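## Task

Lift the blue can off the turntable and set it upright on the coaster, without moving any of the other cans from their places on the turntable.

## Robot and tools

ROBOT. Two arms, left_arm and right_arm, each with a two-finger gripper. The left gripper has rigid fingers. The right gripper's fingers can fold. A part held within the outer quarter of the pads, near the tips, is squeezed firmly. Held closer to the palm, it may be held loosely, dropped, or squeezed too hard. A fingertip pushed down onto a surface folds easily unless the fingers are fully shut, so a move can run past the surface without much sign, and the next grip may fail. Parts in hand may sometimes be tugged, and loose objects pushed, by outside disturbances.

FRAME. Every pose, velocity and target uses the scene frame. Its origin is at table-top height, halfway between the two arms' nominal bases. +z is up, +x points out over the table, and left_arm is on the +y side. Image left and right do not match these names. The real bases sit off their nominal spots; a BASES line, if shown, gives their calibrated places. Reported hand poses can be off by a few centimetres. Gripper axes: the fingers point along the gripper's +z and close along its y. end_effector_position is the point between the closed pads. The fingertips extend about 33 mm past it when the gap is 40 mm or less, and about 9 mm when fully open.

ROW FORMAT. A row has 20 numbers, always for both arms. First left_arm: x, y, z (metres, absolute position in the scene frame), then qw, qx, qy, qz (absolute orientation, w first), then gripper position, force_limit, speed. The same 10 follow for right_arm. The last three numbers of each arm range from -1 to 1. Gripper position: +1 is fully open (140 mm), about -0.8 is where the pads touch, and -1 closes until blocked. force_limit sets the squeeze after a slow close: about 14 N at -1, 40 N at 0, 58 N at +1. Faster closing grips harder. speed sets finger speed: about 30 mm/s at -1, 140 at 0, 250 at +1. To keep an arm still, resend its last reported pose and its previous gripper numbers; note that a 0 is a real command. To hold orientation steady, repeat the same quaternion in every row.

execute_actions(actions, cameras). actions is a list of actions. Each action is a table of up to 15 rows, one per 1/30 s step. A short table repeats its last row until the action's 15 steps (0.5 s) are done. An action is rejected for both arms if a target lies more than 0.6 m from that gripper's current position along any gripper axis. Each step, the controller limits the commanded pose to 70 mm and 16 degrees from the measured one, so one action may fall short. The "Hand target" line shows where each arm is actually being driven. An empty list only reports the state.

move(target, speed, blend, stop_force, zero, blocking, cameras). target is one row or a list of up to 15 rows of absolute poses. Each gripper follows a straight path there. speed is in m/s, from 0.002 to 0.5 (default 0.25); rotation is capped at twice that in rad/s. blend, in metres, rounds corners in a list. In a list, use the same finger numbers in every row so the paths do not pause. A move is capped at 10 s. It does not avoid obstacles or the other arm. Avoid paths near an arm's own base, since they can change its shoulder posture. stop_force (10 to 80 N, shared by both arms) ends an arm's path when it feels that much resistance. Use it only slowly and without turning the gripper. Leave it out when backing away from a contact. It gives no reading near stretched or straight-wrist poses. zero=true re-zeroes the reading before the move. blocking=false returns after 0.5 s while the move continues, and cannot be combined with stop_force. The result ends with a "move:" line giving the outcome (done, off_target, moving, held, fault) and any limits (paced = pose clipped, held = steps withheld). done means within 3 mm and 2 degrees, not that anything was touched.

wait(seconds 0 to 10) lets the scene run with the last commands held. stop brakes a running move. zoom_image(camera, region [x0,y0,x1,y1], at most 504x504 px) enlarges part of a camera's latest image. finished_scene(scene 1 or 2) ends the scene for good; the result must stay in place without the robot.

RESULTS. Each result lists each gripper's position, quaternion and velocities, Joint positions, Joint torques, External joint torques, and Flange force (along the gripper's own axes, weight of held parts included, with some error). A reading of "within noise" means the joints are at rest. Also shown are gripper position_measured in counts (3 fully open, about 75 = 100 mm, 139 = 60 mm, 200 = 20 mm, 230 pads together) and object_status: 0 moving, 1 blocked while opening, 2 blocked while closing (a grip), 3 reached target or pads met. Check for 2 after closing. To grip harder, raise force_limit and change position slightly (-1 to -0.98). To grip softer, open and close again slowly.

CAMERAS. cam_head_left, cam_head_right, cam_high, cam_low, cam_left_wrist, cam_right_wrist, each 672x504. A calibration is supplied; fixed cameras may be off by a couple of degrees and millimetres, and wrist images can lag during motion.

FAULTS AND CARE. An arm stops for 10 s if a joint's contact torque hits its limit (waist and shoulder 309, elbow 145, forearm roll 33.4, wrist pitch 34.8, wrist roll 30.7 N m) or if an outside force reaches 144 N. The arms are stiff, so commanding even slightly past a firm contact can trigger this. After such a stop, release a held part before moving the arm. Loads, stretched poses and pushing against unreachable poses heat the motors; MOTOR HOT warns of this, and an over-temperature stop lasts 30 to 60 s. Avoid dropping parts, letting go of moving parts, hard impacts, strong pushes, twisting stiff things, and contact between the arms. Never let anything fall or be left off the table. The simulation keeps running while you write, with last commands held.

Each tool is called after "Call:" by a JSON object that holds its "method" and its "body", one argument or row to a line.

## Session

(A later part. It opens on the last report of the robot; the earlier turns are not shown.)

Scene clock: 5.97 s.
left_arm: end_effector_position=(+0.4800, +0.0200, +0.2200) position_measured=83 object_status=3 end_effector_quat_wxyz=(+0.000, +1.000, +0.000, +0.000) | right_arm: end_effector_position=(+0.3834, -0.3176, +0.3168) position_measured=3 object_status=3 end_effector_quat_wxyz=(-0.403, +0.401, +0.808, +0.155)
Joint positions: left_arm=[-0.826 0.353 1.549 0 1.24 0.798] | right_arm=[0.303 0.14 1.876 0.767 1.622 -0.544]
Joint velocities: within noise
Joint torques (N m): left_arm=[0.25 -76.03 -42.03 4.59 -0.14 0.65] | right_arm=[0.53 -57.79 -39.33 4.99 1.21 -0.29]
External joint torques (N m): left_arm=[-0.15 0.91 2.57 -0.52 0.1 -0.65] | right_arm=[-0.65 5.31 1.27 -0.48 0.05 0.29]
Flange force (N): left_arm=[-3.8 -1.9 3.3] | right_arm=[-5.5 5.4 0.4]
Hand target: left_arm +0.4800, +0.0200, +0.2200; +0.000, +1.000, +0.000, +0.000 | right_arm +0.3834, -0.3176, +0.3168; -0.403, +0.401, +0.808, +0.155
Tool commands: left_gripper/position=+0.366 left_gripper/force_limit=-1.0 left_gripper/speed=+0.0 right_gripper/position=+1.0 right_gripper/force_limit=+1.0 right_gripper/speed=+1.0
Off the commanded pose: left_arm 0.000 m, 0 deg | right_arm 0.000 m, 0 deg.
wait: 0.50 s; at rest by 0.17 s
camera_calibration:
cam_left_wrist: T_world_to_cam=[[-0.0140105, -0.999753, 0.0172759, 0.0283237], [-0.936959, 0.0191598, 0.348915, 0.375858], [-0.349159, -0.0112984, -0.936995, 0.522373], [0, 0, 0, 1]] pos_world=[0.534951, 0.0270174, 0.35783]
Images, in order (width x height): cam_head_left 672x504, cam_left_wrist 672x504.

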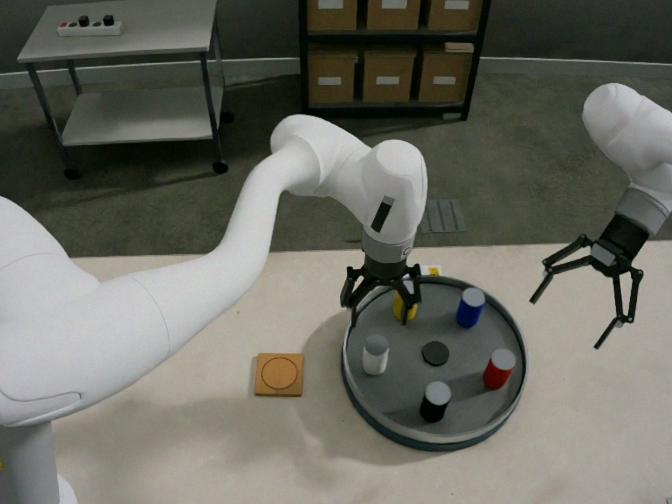

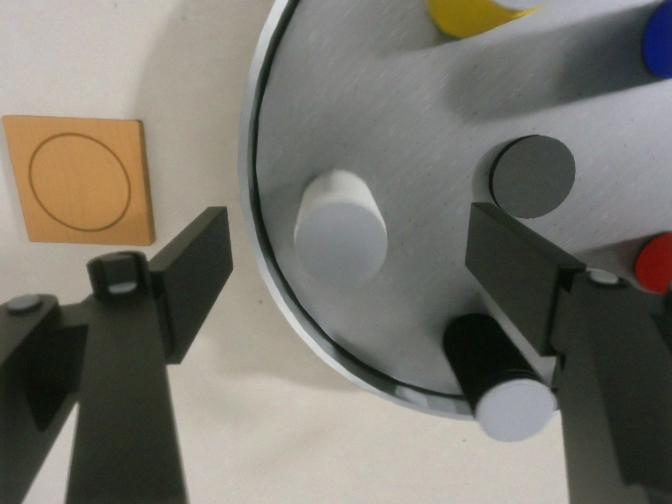

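Call:
{"method": "move", "body": {
  "target": [
    [0.4800,0.0080,0.2000,0,1,0,0,0.366,-1,0,0.3834,-0.3176,0.3168,-0.403,0.401,0.808,0.155,1,1,1]
  ],
  "speed": 0.15,
  "cameras": ["cam_left_wrist", "cam_head_left"]
}}

Call:
{"method": "wait", "body": {
  "seconds": 0.2,
  "cameras": ["cam_left_wrist"]
}}

Call:
{"method": "wait", "body": {
  "seconds": 0.2,
  "cameras": ["cam_left_wrist"]
}}

Call:
{"method": "wait", "body": {
  "seconds": 0.2,
  "cameras": ["cam_left_wrist"]
}}

Call:
{"method": "wait", "body": {
  "seconds": 0.2,
  "cameras": ["cam_left_wrist"]
}}

Call:
{"method": "wait", "body": {
  "seconds": 0.2,
  "cameras": ["cam_left_wrist"]
}}

Call:
{"method": "wait", "body": {
  "seconds": 0.2,
  "cameras": ["cam_left_wrist"]
}}

Call:
{"method": "wait", "body": {
  "seconds": 0.2,
  "cameras": ["cam_left_wrist"]
}}

Call:
{"method": "wait", "body": {
  "seconds": 0.2,
  "cameras": ["cam_left_wrist"]
}}

Call:
{"method": "wait", "body": {
  "seconds": 0.2,
  "cameras": ["cam_left_wrist"]
}}

Call:
{"method": "wait", "body": {
  "seconds": 0.2,
  "cameras": ["cam_left_wrist"]
}}

Call:
{"method": "wait", "body": {
  "seconds": 0.2,
  "cameras": ["cam_left_wrist"]
}}

Call:
{"method": "wait", "body": {
  "seconds": 0.2,
  "cameras": ["cam_left_wrist"]
}}

Call:
{"method": "wait", "body": {
  "seconds": 0.2,
  "cameras": ["cam_left_wrist"]
}}

Call:
{"method": "wait", "body": {
  "seconds": 0.2,
  "cameras": ["cam_left_wrist"]
}}

Call:
{"method": "wait", "body": {
  "seconds": 0.2,
  "cameras": ["cam_left_wrist"]
}}

Scene clock: 7.83 s.
left_arm: end_effector_position=(+0.4800, +0.0080, +0.2000) position_measured=83 object_status=3 end_effector_quat_wxyz=(+0.000, +1.000, +0.000, +0.000) | right_arm: end_effector_position=(+0.3834, -0.3176, +0.3168) position_measured=3 object_status=3 end_effector_quat_wxyz=(-0.403, +0.401, +0.808, +0.155)
Joint positions: left_arm=[-0.838 0.376 1.554 0 1.211 0.787] | right_arm=[0.303 0.14 1.876 0.767 1.622 -0.544]
Joint velocities: within noise
Joint torques (N m): left_arm=[0.62 -78.11 -41.69 4.58 -0.13 0.73] | right_arm=[1.11 -57.96 -39.41 4.95 1.21 -0.35]
External joint torques (N m): left_arm=[-0.59 1.08 2.62 -0.55 0.09 -0.73] | right_arm=[-1.03 5.49 1.5 -0.46 0.06 0.35]
Flange force (N): left_arm=[-4.2 -1.4 3.3] | right_arm=[-6.1 5.1 0.2]
Hand target: left_arm +0.4800, +0.0080, +0.2000; +0.000, +1.000, +0.000, +0.000 | right_arm +0.3834, -0.3176, +0.3168; -0.403, +0.401, +0.808, +0.155
Off the commanded pose: left_arm 0.000 m, 0 deg | right_arm 0.000 m, 0 deg.
move: done
camera_calibration:
cam_left_wrist: T_world_to_cam=[[-0.0140193, -0.999752, 0.017291, 0.0166961], [-0.936964, 0.0191732, 0.3489, 0.38306], [-0.349145, -0.0113096, -0.937, 0.50353], [0, 0, 0, 1]] pos_world=[0.534953, 0.0150422, 0.337869]
Images, in order (width x height): cam_head_left 672x504, cam_left_wrist 672x504.

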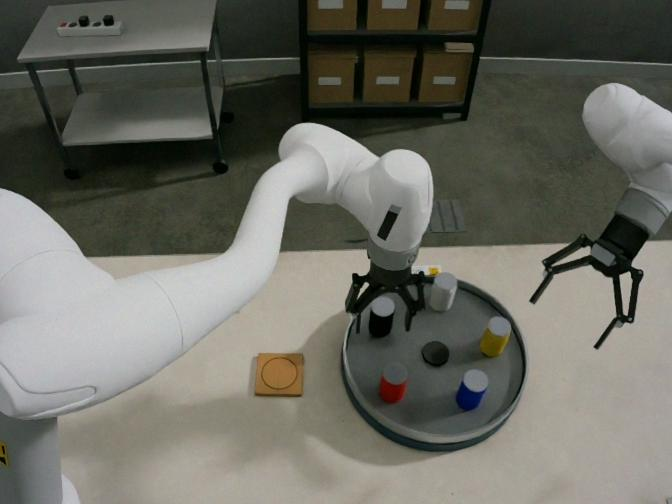

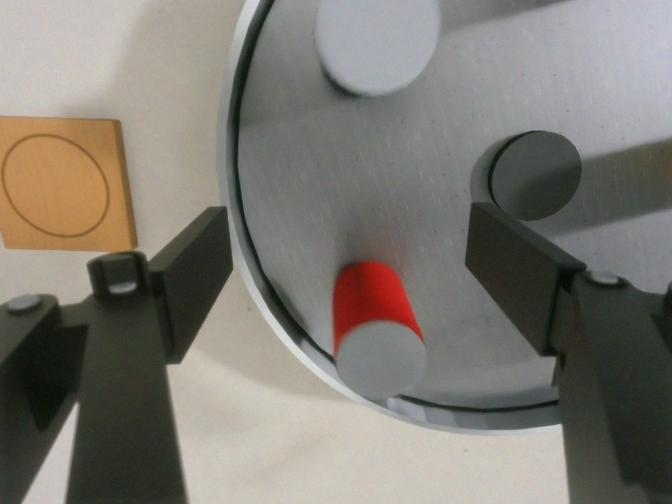

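Scene clock: 8.03 s.
left_arm: end_effector_position=(+0.4800, +0.0080, +0.2000) position_measured=83 object_status=3 end_effector_quat_wxyz=(+0.000, +1.000, +0.000, +0.000) | right_arm: end_effector_position=(+0.3834, -0.3176, +0.3168) position_measured=3 object_status=3 end_effector_quat_wxyz=(-0.403, +0.401, +0.808, +0.155)
Joint positions: left_arm=[-0.838 0.376 1.554 0 1.211 0.787] | right_arm=[0.303 0.14 1.876 0.767 1.622 -0.544]
Joint velocities: within noise
Joint torques (N m): left_arm=[0.32 -77.67 -41.57 4.55 -0.15 0.66] | right_arm=[0.56 -58.03 -39.58 5.02 1.18 -0.34]
External joint torques (N m): left_arm=[-0.21 1 2.56 -0.52 0.11 -0.66] | right_arm=[-0.39 5.4 1.44 -0.52 0.09 0.34]
Flange force (N): left_arm=[-3.8 -1.9 3.2] | right_arm=[-5.4 5.4 0.8]
Hand target: left_arm +0.4800, +0.0080, +0.2000; +0.000, +1.000, +0.000, +0.000 | right_arm +0.3834, -0.3176, +0.3168; -0.403, +0.401, +0.808, +0.155
Tool commands: left_gripper/position=+0.366 left_gripper/force_limit=-1.0 left_gripper/speed=+0.0 right_gripper/position=+1.0 right_gripper/force_limit=+1.0 right_gripper/speed=+1.0
Off the commanded pose: left_arm 0.000 m, 0 deg | right_arm 0.000 m, 0 deg.
wait: 0.20 s; at rest by 0.17 s
camera_calibration:
cam_left_wrist: T_world_to_cam=[[-0.0140085, -0.999753, 0.0172768, 0.0166765], [-0.936959, 0.0191582, 0.348914, 0.383065], [-0.349159, -0.0112999, -0.936995, 0.503495], [0, 0, 0, 1]] pos_world=[0.534949, 0.015023, 0.337828]
Images, in order (width x height): cam_left_wrist 672x504.

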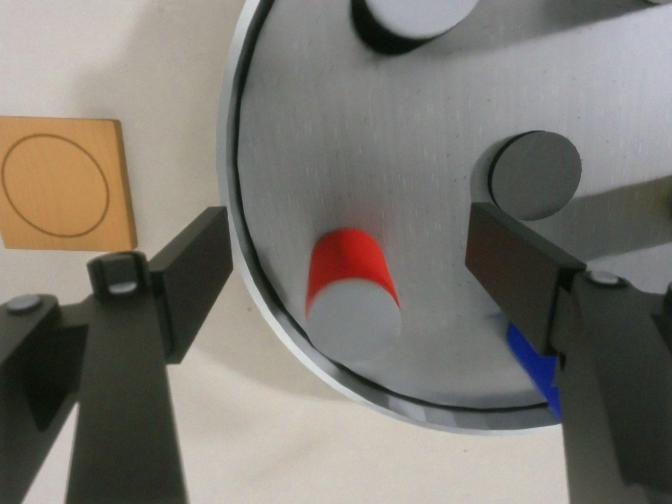

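Scene clock: 8.23 s.
left_arm: end_effector_position=(+0.4800, +0.0080, +0.2000) position_measured=83 object_status=3 end_effector_quat_wxyz=(+0.000, +1.000, +0.000, +0.000) | right_arm: end_effector_position=(+0.3834, -0.3176, +0.3168) position_measured=3 object_status=3 end_effector_quat_wxyz=(-0.403, +0.401, +0.808, +0.155)
Joint positions: left_arm=[-0.838 0.376 1.554 0 1.211 0.787] | right_arm=[0.303 0.14 1.876 0.767 1.622 -0.544]
Joint velocities: within noise
Joint torques (N m): left_arm=[0.48 -77.95 -41.51 4.56 -0.15 0.69] | right_arm=[0.57 -58.37 -39.47 4.96 1.26 -0.31]
External joint torques (N m): left_arm=[-0.34 1.24 2.49 -0.52 0.1 -0.69] | right_arm=[-0.78 5.84 1.39 -0.44 0.01 0.3]
Flange force (N): left_arm=[-3.5 -1.4 3.3] | right_arm=[-6.1 5.9 0.5]
Hand target: left_arm +0.4800, +0.0080, +0.2000; +0.000, +1.000, +0.000, +0.000 | right_arm +0.3834, -0.3176, +0.3168; -0.403, +0.401, +0.808, +0.155
Tool commands: left_gripper/position=+0.366 left_gripper/force_limit=-1.0 left_gripper/speed=+0.0 right_gripper/position=+1.0 right_gripper/force_limit=+1.0 right_gripper/speed=+1.0
Off the commanded pose: left_arm 0.000 m, 0 deg | right_arm 0.000 m, 0 deg.
wait: 0.20 s; at rest by 0.17 s
camera_calibration:
cam_left_wrist: T_world_to_cam=[[-0.0140102, -0.999753, 0.0172722, 0.0166765], [-0.936957, 0.0191583, 0.348918, 0.383064], [-0.349163, -0.0112949, -0.936994, 0.503492], [0, 0, 0, 1]] pos_world=[0.534948, 0.0150204, 0.337823]
Images, in order (width x height): cam_left_wrist 672x504.

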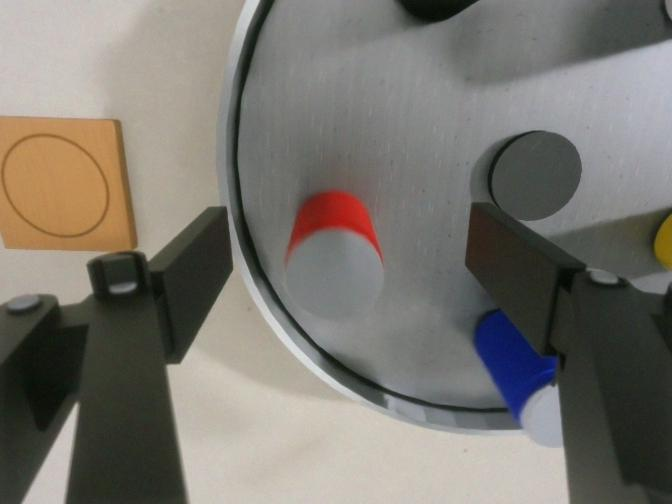

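Scene clock: 8.43 s.
left_arm: end_effector_position=(+0.4800, +0.0080, +0.2000) position_measured=83 object_status=3 end_effector_quat_wxyz=(+0.000, +1.000, +0.000, +0.000) | right_arm: end_effector_position=(+0.3834, -0.3176, +0.3168) position_measured=3 object_status=3 end_effector_quat_wxyz=(-0.403, +0.401, +0.808, +0.155)
Joint positions: left_arm=[-0.838 0.376 1.554 0 1.211 0.787] | right_arm=[0.303 0.14 1.876 0.767 1.622 -0.544]
Joint velocities: within noise
Joint torques (N m): left_arm=[0.26 -77.99 -41.61 4.57 -0.08 0.66] | right_arm=[0.74 -57.95 -39.46 5 1.1 -0.29]
External joint torques (N m): left_arm=[-0.26 0.76 2.39 -0.53 0.04 -0.66] | right_arm=[-0.73 5.25 1.25 -0.47 0.16 0.29]
Flange force (N): left_arm=[-3.8 -1.8 3.0] | right_arm=[-5.5 5.2 0.1]
Hand target: left_arm +0.4800, +0.0080, +0.2000; +0.000, +1.000, +0.000, +0.000 | right_arm +0.3834, -0.3176, +0.3168; -0.403, +0.401, +0.808, +0.155
Tool commands: left_gripper/position=+0.366 left_gripper/force_limit=-1.0 left_gripper/speed=+0.0 right_gripper/position=+1.0 right_gripper/force_limit=+1.0 right_gripper/speed=+1.0
Off the commanded pose: left_arm 0.000 m, 0 deg | right_arm 0.000 m, 0 deg.
wait: 0.20 s; at rest by 0.17 s
camera_calibration:
cam_left_wrist: T_world_to_cam=[[-0.0140108, -0.999753, 0.0172715, 0.0166767], [-0.936957, 0.0191586, 0.348919, 0.383064], [-0.349163, -0.011294, -0.936994, 0.503491], [0, 0, 0, 1]] pos_world=[0.534948, 0.01502, 0.337822]
Images, in order (width x height): cam_left_wrist 672x504.

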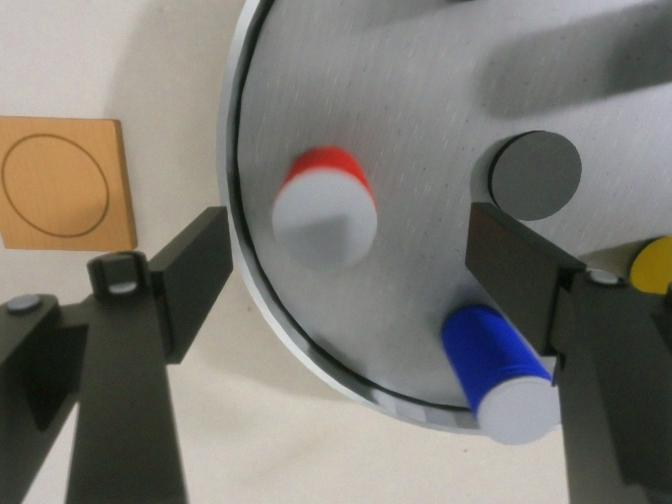

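Scene clock: 8.63 s.
left_arm: end_effector_position=(+0.4800, +0.0080, +0.2000) position_measured=83 object_status=3 end_effector_quat_wxyz=(+0.000, +1.000, +0.000, +0.000) | right_arm: end_effector_position=(+0.3834, -0.3176, +0.3168) position_measured=3 object_status=3 end_effector_quat_wxyz=(-0.403, +0.401, +0.808, +0.155)
Joint positions: left_arm=[-0.838 0.376 1.554 0 1.211 0.787] | right_arm=[0.303 0.14 1.876 0.767 1.622 -0.544]
Joint velocities: within noise
Joint torques (N m): left_arm=[0.23 -77.73 -41.62 4.59 -0.1 0.66] | right_arm=[0.75 -58.24 -39.46 4.99 1.13 -0.32]
External joint torques (N m): left_arm=[-0.47 1.13 2.55 -0.57 0.05 -0.66] | right_arm=[-0.64 5.71 1.48 -0.49 0.13 0.32]
Flange force (N): left_arm=[-3.9 -1.5 3.4] | right_arm=[-5.9 5.6 0.5]
Hand target: left_arm +0.4800, +0.0080, +0.2000; +0.000, +1.000, +0.000, +0.000 | right_arm +0.3834, -0.3176, +0.3168; -0.403, +0.401, +0.808, +0.155
Tool commands: left_gripper/position=+0.366 left_gripper/force_limit=-1.0 left_gripper/speed=+0.0 right_gripper/position=+1.0 right_gripper/force_limit=+1.0 right_gripper/speed=+1.0
Off the commanded pose: left_arm 0.000 m, 0 deg | right_arm 0.000 m, 0 deg.
wait: 0.20 s; at rest by 0.17 s
camera_calibration:
cam_left_wrist: T_world_to_cam=[[-0.0140107, -0.999753, 0.0172715, 0.0166766], [-0.936957, 0.0191585, 0.348919, 0.383063], [-0.349164, -0.011294, -0.936994, 0.503491], [0, 0, 0, 1]] pos_world=[0.534948, 0.01502, 0.337822]
Images, in order (width x height): cam_left_wrist 672x504.

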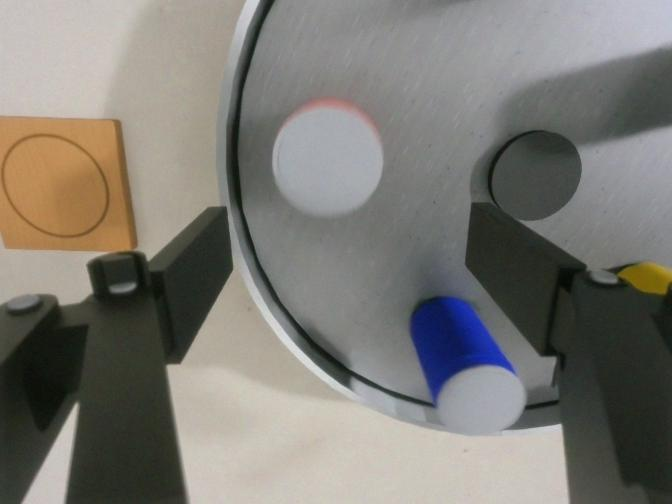

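Scene clock: 8.83 s.
left_arm: end_effector_position=(+0.4800, +0.0080, +0.2000) position_measured=83 object_status=3 end_effector_quat_wxyz=(+0.000, +1.000, +0.000, +0.000) | right_arm: end_effector_position=(+0.3834, -0.3176, +0.3168) position_measured=3 object_status=3 end_effector_quat_wxyz=(-0.403, +0.401, +0.808, +0.155)
Joint positions: left_arm=[-0.838 0.376 1.554 0 1.211 0.787] | right_arm=[0.303 0.14 1.876 0.767 1.622 -0.544]
Joint velocities: within noise
Joint torques (N m): left_arm=[0.22 -77.75 -41.73 4.58 -0.09 0.66] | right_arm=[1.05 -58.19 -39.48 5 1.17 -0.32]
External joint torques (N m): left_arm=[-0.45 0.49 2.51 -0.53 0.05 -0.66] | right_arm=[-0.96 5.47 1.25 -0.48 0.1 0.31]
Flange force (N): left_arm=[-4.5 -2.1 3.0] | right_arm=[-5.9 5.4 -0.1]
Hand target: left_arm +0.4800, +0.0080, +0.2000; +0.000, +1.000, +0.000, +0.000 | right_arm +0.3834, -0.3176, +0.3168; -0.403, +0.401, +0.808, +0.155
Tool commands: left_gripper/position=+0.366 left_gripper/force_limit=-1.0 left_gripper/speed=+0.0 right_gripper/position=+1.0 right_gripper/force_limit=+1.0 right_gripper/speed=+1.0
Off the commanded pose: left_arm 0.000 m, 0 deg | right_arm 0.000 m, 0 deg.
wait: 0.20 s; at rest by 0.17 s
camera_calibration:
cam_left_wrist: T_world_to_cam=[[-0.0140106, -0.999753, 0.0172716, 0.0166765], [-0.936957, 0.0191585, 0.348919, 0.383064], [-0.349164, -0.0112942, -0.936994, 0.503491], [0, 0, 0, 1]] pos_world=[0.534948, 0.01502, 0.337822]
Images, in order (width x height): cam_left_wrist 672x504.

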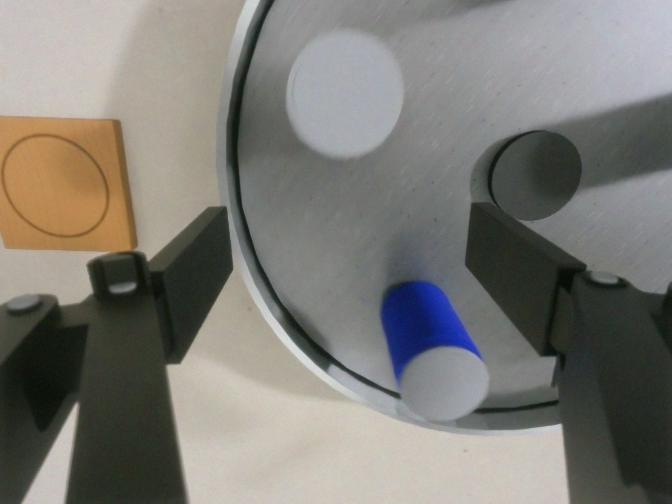

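Scene clock: 9.03 s.
left_arm: end_effector_position=(+0.4800, +0.0080, +0.2000) position_measured=83 object_status=3 end_effector_quat_wxyz=(+0.000, +1.000, +0.000, +0.000) | right_arm: end_effector_position=(+0.3834, -0.3176, +0.3168) position_measured=3 object_status=3 end_effector_quat_wxyz=(-0.403, +0.401, +0.808, +0.155)
Joint positions: left_arm=[-0.838 0.376 1.554 0 1.211 0.787] | right_arm=[0.303 0.14 1.876 0.767 1.622 -0.544]
Joint velocities: within noise
Joint torques (N m): left_arm=[0.63 -77.74 -41.58 4.54 -0.16 0.64] | right_arm=[1 -57.85 -39.58 4.89 1.12 -0.29]
External joint torques (N m): left_arm=[-0.46 1.2 2.64 -0.51 0.12 -0.64] | right_arm=[-0.83 5.17 1.38 -0.38 0.15 0.28]
Flange force (N): left_arm=[-3.9 -1.5 3.4] | right_arm=[-5.6 4.9 0.2]
Hand target: left_arm +0.4800, +0.0080, +0.2000; +0.000, +1.000, +0.000, +0.000 | right_arm +0.3834, -0.3176, +0.3168; -0.403, +0.401, +0.808, +0.155
Tool commands: left_gripper/position=+0.366 left_gripper/force_limit=-1.0 left_gripper/speed=+0.0 right_gripper/position=+1.0 right_gripper/force_limit=+1.0 right_gripper/speed=+1.0
Off the commanded pose: left_arm 0.000 m, 0 deg | right_arm 0.000 m, 0 deg.
wait: 0.20 s; at rest by 0.17 s
camera_calibration:
cam_left_wrist: T_world_to_cam=[[-0.0140107, -0.999753, 0.0172716, 0.0166765], [-0.936957, 0.0191586, 0.348919, 0.383063], [-0.349164, -0.0112941, -0.936994, 0.503491], [0, 0, 0, 1]] pos_world=[0.534948, 0.0150199, 0.337822]
Images, in order (width x height): cam_left_wrist 672x504.

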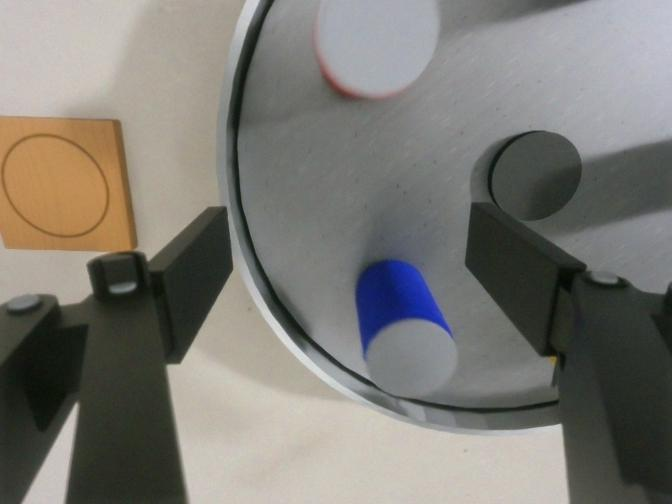

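Scene clock: 9.23 s.
left_arm: end_effector_position=(+0.4800, +0.0080, +0.2000) position_measured=83 object_status=3 end_effector_quat_wxyz=(+0.000, +1.000, +0.000, +0.000) | right_arm: end_effector_position=(+0.3834, -0.3176, +0.3168) position_measured=3 object_status=3 end_effector_quat_wxyz=(-0.403, +0.401, +0.808, +0.155)
Joint positions: left_arm=[-0.838 0.376 1.554 0 1.211 0.787] | right_arm=[0.303 0.14 1.876 0.767 1.622 -0.544]
Joint velocities: within noise
Joint torques (N m): left_arm=[0.21 -77.82 -41.55 4.57 -0.13 0.66] | right_arm=[1.07 -57.89 -39.37 4.99 1.24 -0.27]
External joint torques (N m): left_arm=[-0.16 0.91 2.53 -0.54 0.1 -0.66] | right_arm=[-1.24 5.46 1.32 -0.47 0.02 0.27]
Flange force (N): left_arm=[-3.8 -2.0 3.1] | right_arm=[-6.3 5.1 -0.2]
Hand target: left_arm +0.4800, +0.0080, +0.2000; +0.000, +1.000, +0.000, +0.000 | right_arm +0.3834, -0.3176, +0.3168; -0.403, +0.401, +0.808, +0.155
Tool commands: left_gripper/position=+0.366 left_gripper/force_limit=-1.0 left_gripper/speed=+0.0 right_gripper/position=+1.0 right_gripper/force_limit=+1.0 right_gripper/speed=+1.0
Off the commanded pose: left_arm 0.000 m, 0 deg | right_arm 0.000 m, 0 deg.
wait: 0.20 s; at rest by 0.17 s
camera_calibration:
cam_left_wrist: T_world_to_cam=[[-0.0140106, -0.999753, 0.0172713, 0.0166766], [-0.936957, 0.0191584, 0.348919, 0.383063], [-0.349164, -0.0112939, -0.936994, 0.503491], [0, 0, 0, 1]] pos_world=[0.534948, 0.01502, 0.337822]
Images, in order (width x height): cam_left_wrist 672x504.

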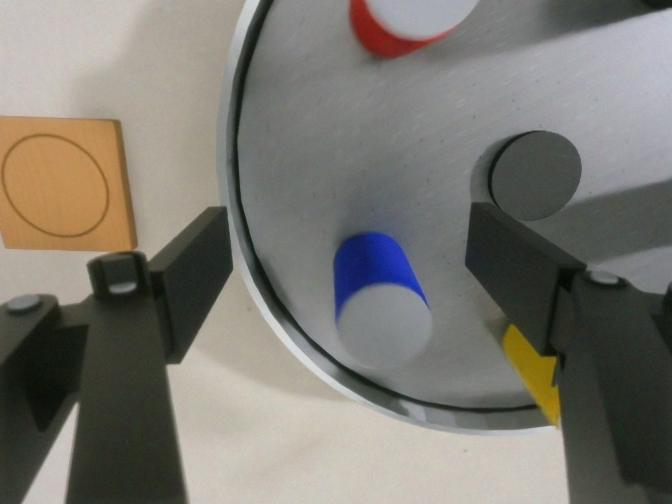

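Scene clock: 9.43 s.
left_arm: end_effector_position=(+0.4800, +0.0080, +0.2000) position_measured=83 object_status=3 end_effector_quat_wxyz=(+0.000, +1.000, +0.000, +0.000) | right_arm: end_effector_position=(+0.3834, -0.3176, +0.3168) position_measured=3 object_status=3 end_effector_quat_wxyz=(-0.403, +0.401, +0.808, +0.155)
Joint positions: left_arm=[-0.838 0.376 1.554 0 1.211 0.787] | right_arm=[0.303 0.14 1.876 0.767 1.622 -0.544]
Joint velocities: within noise
Joint torques (N m): left_arm=[0.67 -77.79 -41.63 4.56 -0.1 0.6] | right_arm=[0.98 -57.64 -39.35 4.96 1.18 -0.28]
External joint torques (N m): left_arm=[-0.33 0.74 2.49 -0.51 0.05 -0.6] | right_arm=[-0.96 5.08 1.31 -0.46 0.09 0.28]
Flange force (N): left_arm=[-4.0 -2.0 3.1] | right_arm=[-5.6 4.8 0.0]
Hand target: left_arm +0.4800, +0.0080, +0.2000; +0.000, +1.000, +0.000, +0.000 | right_arm +0.3834, -0.3176, +0.3168; -0.403, +0.401, +0.808, +0.155
Tool commands: left_gripper/position=+0.366 left_gripper/force_limit=-1.0 left_gripper/speed=+0.0 right_gripper/position=+1.0 right_gripper/force_limit=+1.0 right_gripper/speed=+1.0
Off the commanded pose: left_arm 0.000 m, 0 deg | right_arm 0.000 m, 0 deg.
wait: 0.20 s; at rest by 0.17 s
camera_calibration:
cam_left_wrist: T_world_to_cam=[[-0.0140104, -0.999753, 0.0172716, 0.0166765], [-0.936957, 0.0191583, 0.348919, 0.383064], [-0.349164, -0.0112942, -0.936994, 0.503491], [0, 0, 0, 1]] pos_world=[0.534948, 0.01502, 0.337822]
Images, in order (width x height): cam_left_wrist 672x504.

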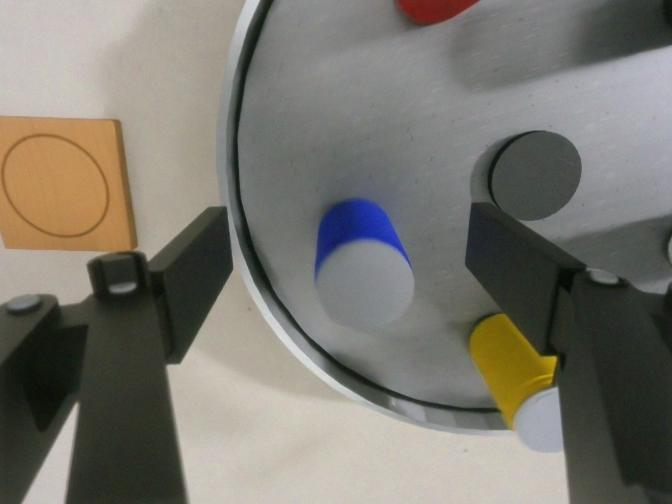

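Scene clock: 9.63 s.
left_arm: end_effector_position=(+0.4800, +0.0080, +0.2000) position_measured=83 object_status=3 end_effector_quat_wxyz=(+0.000, +1.000, +0.000, +0.000) | right_arm: end_effector_position=(+0.3834, -0.3176, +0.3168) position_measured=3 object_status=3 end_effector_quat_wxyz=(-0.403, +0.401, +0.808, +0.155)
Joint positions: left_arm=[-0.838 0.376 1.554 0 1.211 0.787] | right_arm=[0.303 0.14 1.876 0.767 1.622 -0.544]
Joint velocities: within noise
Joint torques (N m): left_arm=[0.35 -77.84 -41.52 4.56 -0.12 0.62] | right_arm=[0.92 -58.23 -39.57 4.99 1.19 -0.33]
External joint torques (N m): left_arm=[-0.18 1.58 2.71 -0.54 0.09 -0.62] | right_arm=[-1.08 5.79 1.52 -0.47 0.07 0.32]
Flange force (N): left_arm=[-3.3 -1.6 3.7] | right_arm=[-6.4 5.4 0.1]
Hand target: left_arm +0.4800, +0.0080, +0.2000; +0.000, +1.000, +0.000, +0.000 | right_arm +0.3834, -0.3176, +0.3168; -0.403, +0.401, +0.808, +0.155
Tool commands: left_gripper/position=+0.366 left_gripper/force_limit=-1.0 left_gripper/speed=+0.0 right_gripper/position=+1.0 right_gripper/force_limit=+1.0 right_gripper/speed=+1.0
Off the commanded pose: left_arm 0.000 m, 0 deg | right_arm 0.000 m, 0 deg.
wait: 0.20 s; at rest by 0.17 s
camera_calibration:
cam_left_wrist: T_world_to_cam=[[-0.0140106, -0.999753, 0.0172716, 0.0166764], [-0.936957, 0.0191584, 0.348919, 0.383064], [-0.349164, -0.0112942, -0.936994, 0.503491], [0, 0, 0, 1]] pos_world=[0.534948, 0.0150199, 0.337822]
Images, in order (width x height): cam_left_wrist 672x504.

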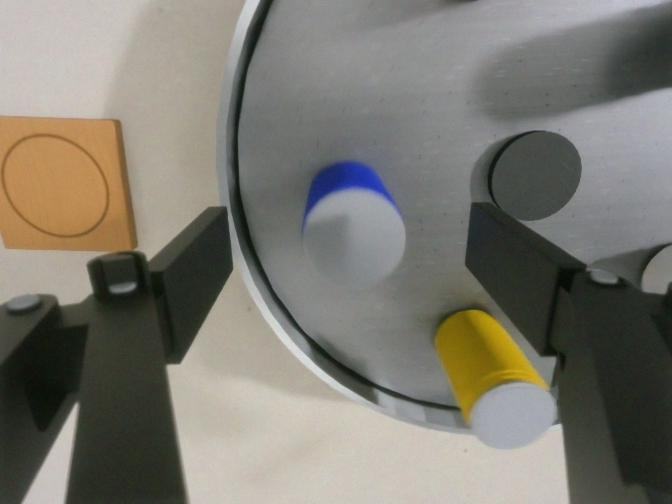

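Scene clock: 9.83 s.
left_arm: end_effector_position=(+0.4800, +0.0080, +0.2000) position_measured=83 object_status=3 end_effector_quat_wxyz=(+0.000, +1.000, +0.000, +0.000) | right_arm: end_effector_position=(+0.3834, -0.3176, +0.3168) position_measured=3 object_status=3 end_effector_quat_wxyz=(-0.403, +0.401, +0.808, +0.155)
Joint positions: left_arm=[-0.838 0.376 1.554 0 1.211 0.787] | right_arm=[0.303 0.14 1.876 0.767 1.622 -0.544]
Joint velocities: within noise
Joint torques (N m): left_arm=[0.26 -77.74 -41.61 4.58 -0.12 0.63] | right_arm=[0.91 -57.71 -39.36 5 1.19 -0.27]
External joint torques (N m): left_arm=[-0.18 1.18 2.65 -0.55 0.08 -0.63] | right_arm=[-0.76 5.06 1.29 -0.5 0.08 0.27]
Flange force (N): left_arm=[-3.7 -1.9 3.4] | right_arm=[-5.5 4.9 0.2]
Hand target: left_arm +0.4800, +0.0080, +0.2000; +0.000, +1.000, +0.000, +0.000 | right_arm +0.3834, -0.3176, +0.3168; -0.403, +0.401, +0.808, +0.155
Tool commands: left_gripper/position=+0.366 left_gripper/force_limit=-1.0 left_gripper/speed=+0.0 right_gripper/position=+1.0 right_gripper/force_limit=+1.0 right_gripper/speed=+1.0
Off the commanded pose: left_arm 0.000 m, 0 deg | right_arm 0.000 m, 0 deg.
wait: 0.20 s; at rest by 0.17 s
camera_calibration:
cam_left_wrist: T_world_to_cam=[[-0.0140105, -0.999753, 0.0172715, 0.0166765], [-0.936957, 0.0191583, 0.348919, 0.383064], [-0.349164, -0.0112941, -0.936994, 0.503491], [0, 0, 0, 1]] pos_world=[0.534948, 0.01502, 0.337822]
Images, in order (width x height): cam_left_wrist 672x504.

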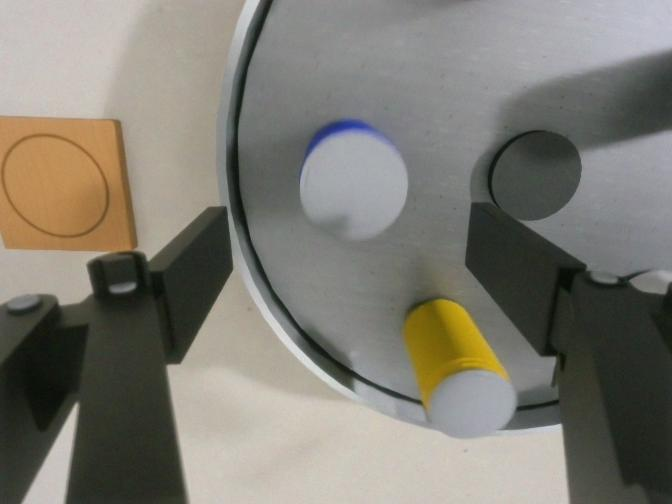

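Scene clock: 10.03 s.
left_arm: end_effector_position=(+0.4800, +0.0080, +0.2000) position_measured=83 object_status=3 end_effector_quat_wxyz=(+0.000, +1.000, +0.000, +0.000) | right_arm: end_effector_position=(+0.3834, -0.3176, +0.3168) position_measured=3 object_status=3 end_effector_quat_wxyz=(-0.403, +0.401, +0.808, +0.155)
Joint positions: left_arm=[-0.838 0.376 1.554 0 1.211 0.787] | right_arm=[0.303 0.14 1.876 0.767 1.622 -0.544]
Joint velocities: within noise
Joint torques (N m): left_arm=[0.23 -77.74 -41.54 4.54 -0.09 0.64] | right_arm=[1.02 -57.95 -39.5 4.96 1.11 -0.32]
External joint torques (N m): left_arm=[0.16 1.08 2.6 -0.5 0.05 -0.64] | right_arm=[-1.09 5.41 1.37 -0.45 0.15 0.31]
Flange force (N): left_arm=[-3.4 -2.2 3.4] | right_arm=[-6.0 5.1 -0.2]
Hand target: left_arm +0.4800, +0.0080, +0.2000; +0.000, +1.000, +0.000, +0.000 | right_arm +0.3834, -0.3176, +0.3168; -0.403, +0.401, +0.808, +0.155
Tool commands: left_gripper/position=+0.366 left_gripper/force_limit=-1.0 left_gripper/speed=+0.0 right_gripper/position=+1.0 right_gripper/force_limit=+1.0 right_gripper/speed=+1.0
Off the commanded pose: left_arm 0.000 m, 0 deg | right_arm 0.000 m, 0 deg.
wait: 0.20 s; at rest by 0.17 s
camera_calibration:
cam_left_wrist: T_world_to_cam=[[-0.0140105, -0.999753, 0.0172714, 0.0166766], [-0.936957, 0.0191583, 0.348919, 0.383063], [-0.349164, -0.011294, -0.936994, 0.503491], [0, 0, 0, 1]] pos_world=[0.534948, 0.01502, 0.337822]
Images, in order (width x height): cam_left_wrist 672x504.

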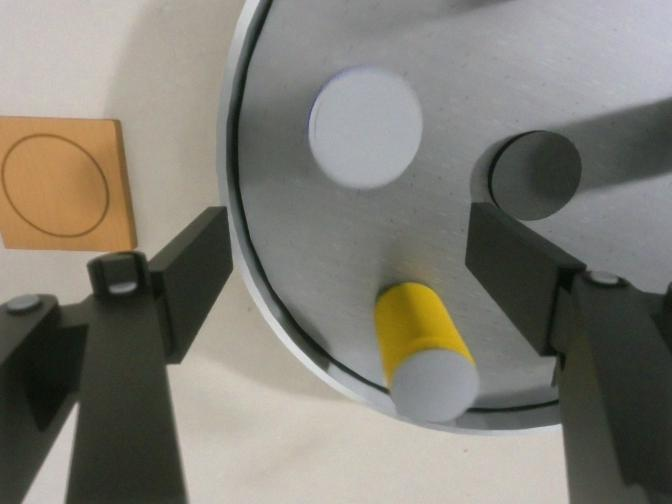

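Scene clock: 10.23 s.
left_arm: end_effector_position=(+0.4800, +0.0080, +0.2000) position_measured=83 object_status=3 end_effector_quat_wxyz=(+0.000, +1.000, +0.000, +0.000) | right_arm: end_effector_position=(+0.3834, -0.3176, +0.3168) position_measured=3 object_status=3 end_effector_quat_wxyz=(-0.403, +0.401, +0.808, +0.155)
Joint positions: left_arm=[-0.838 0.376 1.554 0 1.211 0.787] | right_arm=[0.303 0.14 1.876 0.767 1.622 -0.544]
Joint velocities: within noise
Joint torques (N m): left_arm=[0.22 -78.27 -41.54 4.56 -0.1 0.63] | right_arm=[0.5 -58.18 -39.44 4.93 1.22 -0.36]
External joint torques (N m): left_arm=[-0.47 1.7 2.48 -0.53 0.05 -0.63] | right_arm=[-0.59 5.61 1.35 -0.42 0.04 0.35]
Flange force (N): left_arm=[-3.1 -0.8 3.6] | right_arm=[-5.6 5.8 0.6]
Hand target: left_arm +0.4800, +0.0080, +0.2000; +0.000, +1.000, +0.000, +0.000 | right_arm +0.3834, -0.3176, +0.3168; -0.403, +0.401, +0.808, +0.155
Tool commands: left_gripper/position=+0.366 left_gripper/force_limit=-1.0 left_gripper/speed=+0.0 right_gripper/position=+1.0 right_gripper/force_limit=+1.0 right_gripper/speed=+1.0
Off the commanded pose: left_arm 0.000 m, 0 deg | right_arm 0.000 m, 0 deg.
wait: 0.20 s; at rest by 0.17 s
camera_calibration:
cam_left_wrist: T_world_to_cam=[[-0.0140104, -0.999753, 0.0172717, 0.0166764], [-0.936957, 0.0191583, 0.348919, 0.383063], [-0.349164, -0.0112943, -0.936994, 0.503491], [0, 0, 0, 1]] pos_world=[0.534948, 0.01502, 0.337822]
Images, in order (width x height): cam_left_wrist 672x504.

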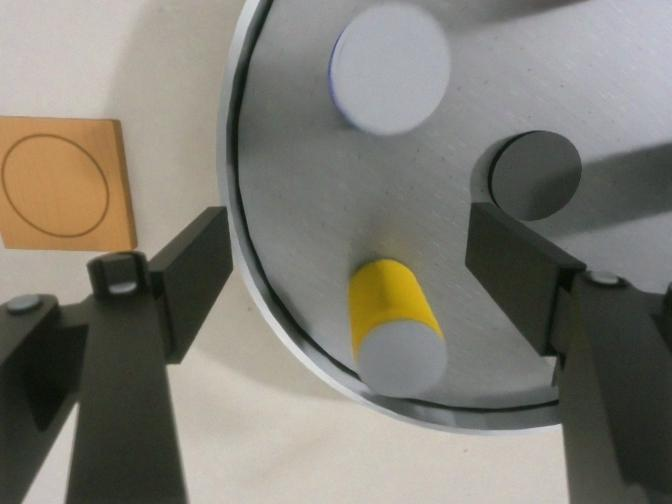

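Scene clock: 10.43 s.
left_arm: end_effector_position=(+0.4800, +0.0080, +0.2000) position_measured=83 object_status=3 end_effector_quat_wxyz=(+0.000, +1.000, +0.000, +0.000) | right_arm: end_effector_position=(+0.3834, -0.3176, +0.3168) position_measured=3 object_status=3 end_effector_quat_wxyz=(-0.403, +0.401, +0.808, +0.155)
Joint positions: left_arm=[-0.838 0.376 1.554 0 1.211 0.787] | right_arm=[0.303 0.14 1.876 0.767 1.622 -0.544]
Joint velocities: within noise
Joint torques (N m): left_arm=[0.29 -78.14 -41.56 4.56 -0.14 0.62] | right_arm=[0.63 -57.89 -39.5 5 1.21 -0.24]
External joint torques (N m): left_arm=[-0.22 0.86 2.31 -0.51 0.09 -0.62] | right_arm=[-0.57 5.22 1.3 -0.46 0.05 0.24]
Flange force (N): left_arm=[-3.5 -1.7 2.9] | right_arm=[-5.4 5.2 0.5]
Hand target: left_arm +0.4800, +0.0080, +0.2000; +0.000, +1.000, +0.000, +0.000 | right_arm +0.3834, -0.3176, +0.3168; -0.403, +0.401, +0.808, +0.155
Tool commands: left_gripper/position=+0.366 left_gripper/force_limit=-1.0 left_gripper/speed=+0.0 right_gripper/position=+1.0 right_gripper/force_limit=+1.0 right_gripper/speed=+1.0
Off the commanded pose: left_arm 0.000 m, 0 deg | right_arm 0.000 m, 0 deg.
wait: 0.20 s; at rest by 0.17 s
camera_calibration:
cam_left_wrist: T_world_to_cam=[[-0.0140104, -0.999753, 0.0172716, 0.0166765], [-0.936957, 0.0191583, 0.348919, 0.383063], [-0.349164, -0.0112942, -0.936994, 0.503491], [0, 0, 0, 1]] pos_world=[0.534948, 0.0150201, 0.337822]
Images, in order (width x height): cam_left_wrist 672x504.

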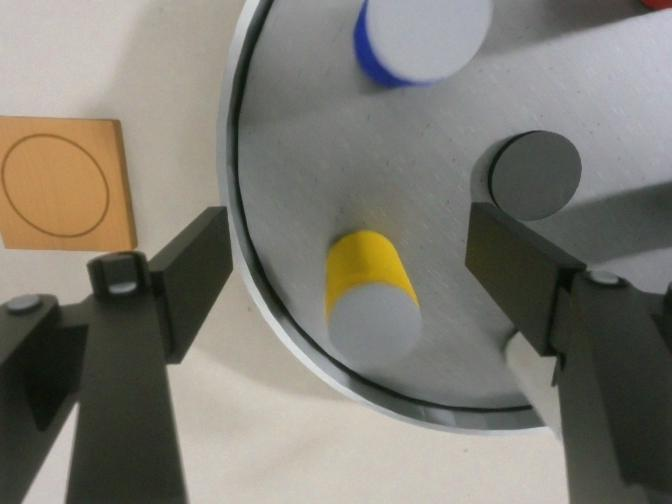

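Scene clock: 10.63 s.
left_arm: end_effector_position=(+0.4800, +0.0080, +0.2000) position_measured=83 object_status=3 end_effector_quat_wxyz=(+0.000, +1.000, +0.000, +0.000) | right_arm: end_effector_position=(+0.3834, -0.3176, +0.3168) position_measured=3 object_status=3 end_effector_quat_wxyz=(-0.403, +0.401, +0.808, +0.155)
Joint positions: left_arm=[-0.838 0.376 1.554 0 1.211 0.787] | right_arm=[0.303 0.14 1.876 0.767 1.622 -0.544]
Joint velocities: within noise
Joint torques (N m): left_arm=[0.33 -77.93 -41.48 4.57 -0.1 0.67] | right_arm=[1.01 -57.82 -39.55 4.96 1.19 -0.29]
External joint torques (N m): left_arm=[-0.23 1.18 2.51 -0.54 0.06 -0.67] | right_arm=[-0.98 5.07 1.24 -0.42 0.07 0.29]
Flange force (N): left_arm=[-3.5 -1.6 3.3] | right_arm=[-5.6 4.9 0.0]
Hand target: left_arm +0.4800, +0.0080, +0.2000; +0.000, +1.000, +0.000, +0.000 | right_arm +0.3834, -0.3176, +0.3168; -0.403, +0.401, +0.808, +0.155
Tool commands: left_gripper/position=+0.366 left_gripper/force_limit=-1.0 left_gripper/speed=+0.0 right_gripper/position=+1.0 right_gripper/force_limit=+1.0 right_gripper/speed=+1.0
Off the commanded pose: left_arm 0.000 m, 0 deg | right_arm 0.000 m, 0 deg.
wait: 0.20 s; at rest by 0.17 s
camera_calibration:
cam_left_wrist: T_world_to_cam=[[-0.0140106, -0.999753, 0.0172715, 0.0166765], [-0.936957, 0.0191584, 0.348919, 0.383063], [-0.349164, -0.0112941, -0.936994, 0.503491], [0, 0, 0, 1]] pos_world=[0.534948, 0.01502, 0.337822]
Images, in order (width x height): cam_left_wrist 672x504.

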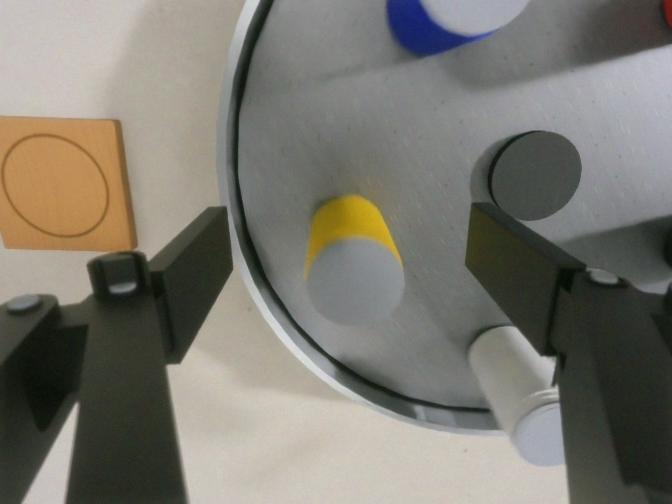

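Scene clock: 10.83 s.
left_arm: end_effector_position=(+0.4800, +0.0080, +0.2000) position_measured=83 object_status=3 end_effector_quat_wxyz=(+0.000, +1.000, +0.000, +0.000) | right_arm: end_effector_position=(+0.3834, -0.3176, +0.3168) position_measured=3 object_status=3 end_effector_quat_wxyz=(-0.403, +0.401, +0.808, +0.155)
Joint positions: left_arm=[-0.838 0.376 1.554 0 1.211 0.787] | right_arm=[0.303 0.14 1.876 0.767 1.622 -0.544]
Joint velocities: within noise
Joint torques (N m): left_arm=[0.45 -77.92 -41.53 4.59 -0.11 0.61] | right_arm=[0.81 -58.55 -39.56 4.92 1.16 -0.3]
External joint torques (N m): left_arm=[-0.08 0.66 2.35 -0.53 0.06 -0.61] | right_arm=[-0.56 5.92 1.6 -0.44 0.12 0.3]
Flange force (N): left_arm=[-3.6 -2.1 2.8] | right_arm=[-6.0 5.8 0.8]
Hand target: left_arm +0.4800, +0.0080, +0.2000; +0.000, +1.000, +0.000, +0.000 | right_arm +0.3834, -0.3176, +0.3168; -0.403, +0.401, +0.808, +0.155
Tool commands: left_gripper/position=+0.366 left_gripper/force_limit=-1.0 left_gripper/speed=+0.0 right_gripper/position=+1.0 right_gripper/force_limit=+1.0 right_gripper/speed=+1.0
Off the commanded pose: left_arm 0.000 m, 0 deg | right_arm 0.000 m, 0 deg.
wait: 0.20 s; at rest by 0.17 s
camera_calibration:
cam_left_wrist: T_world_to_cam=[[-0.0140104, -0.999753, 0.0172714, 0.0166765], [-0.936957, 0.0191582, 0.348919, 0.383063], [-0.349164, -0.0112941, -0.936994, 0.503491], [0, 0, 0, 1]] pos_world=[0.534948, 0.0150201, 0.337822]
Images, in order (width x height): cam_left_wrist 672x504.

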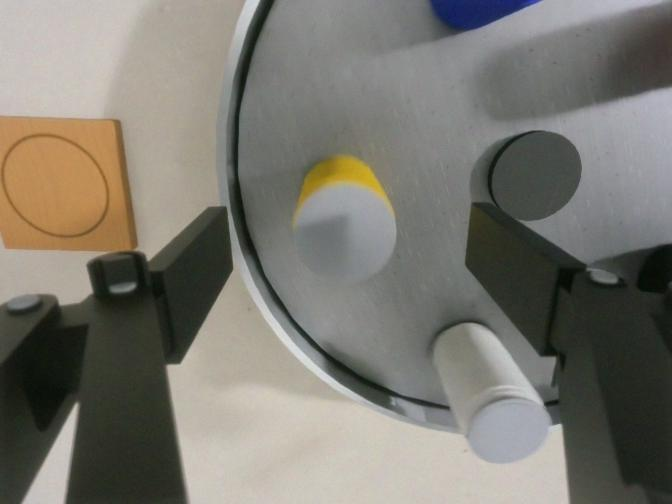

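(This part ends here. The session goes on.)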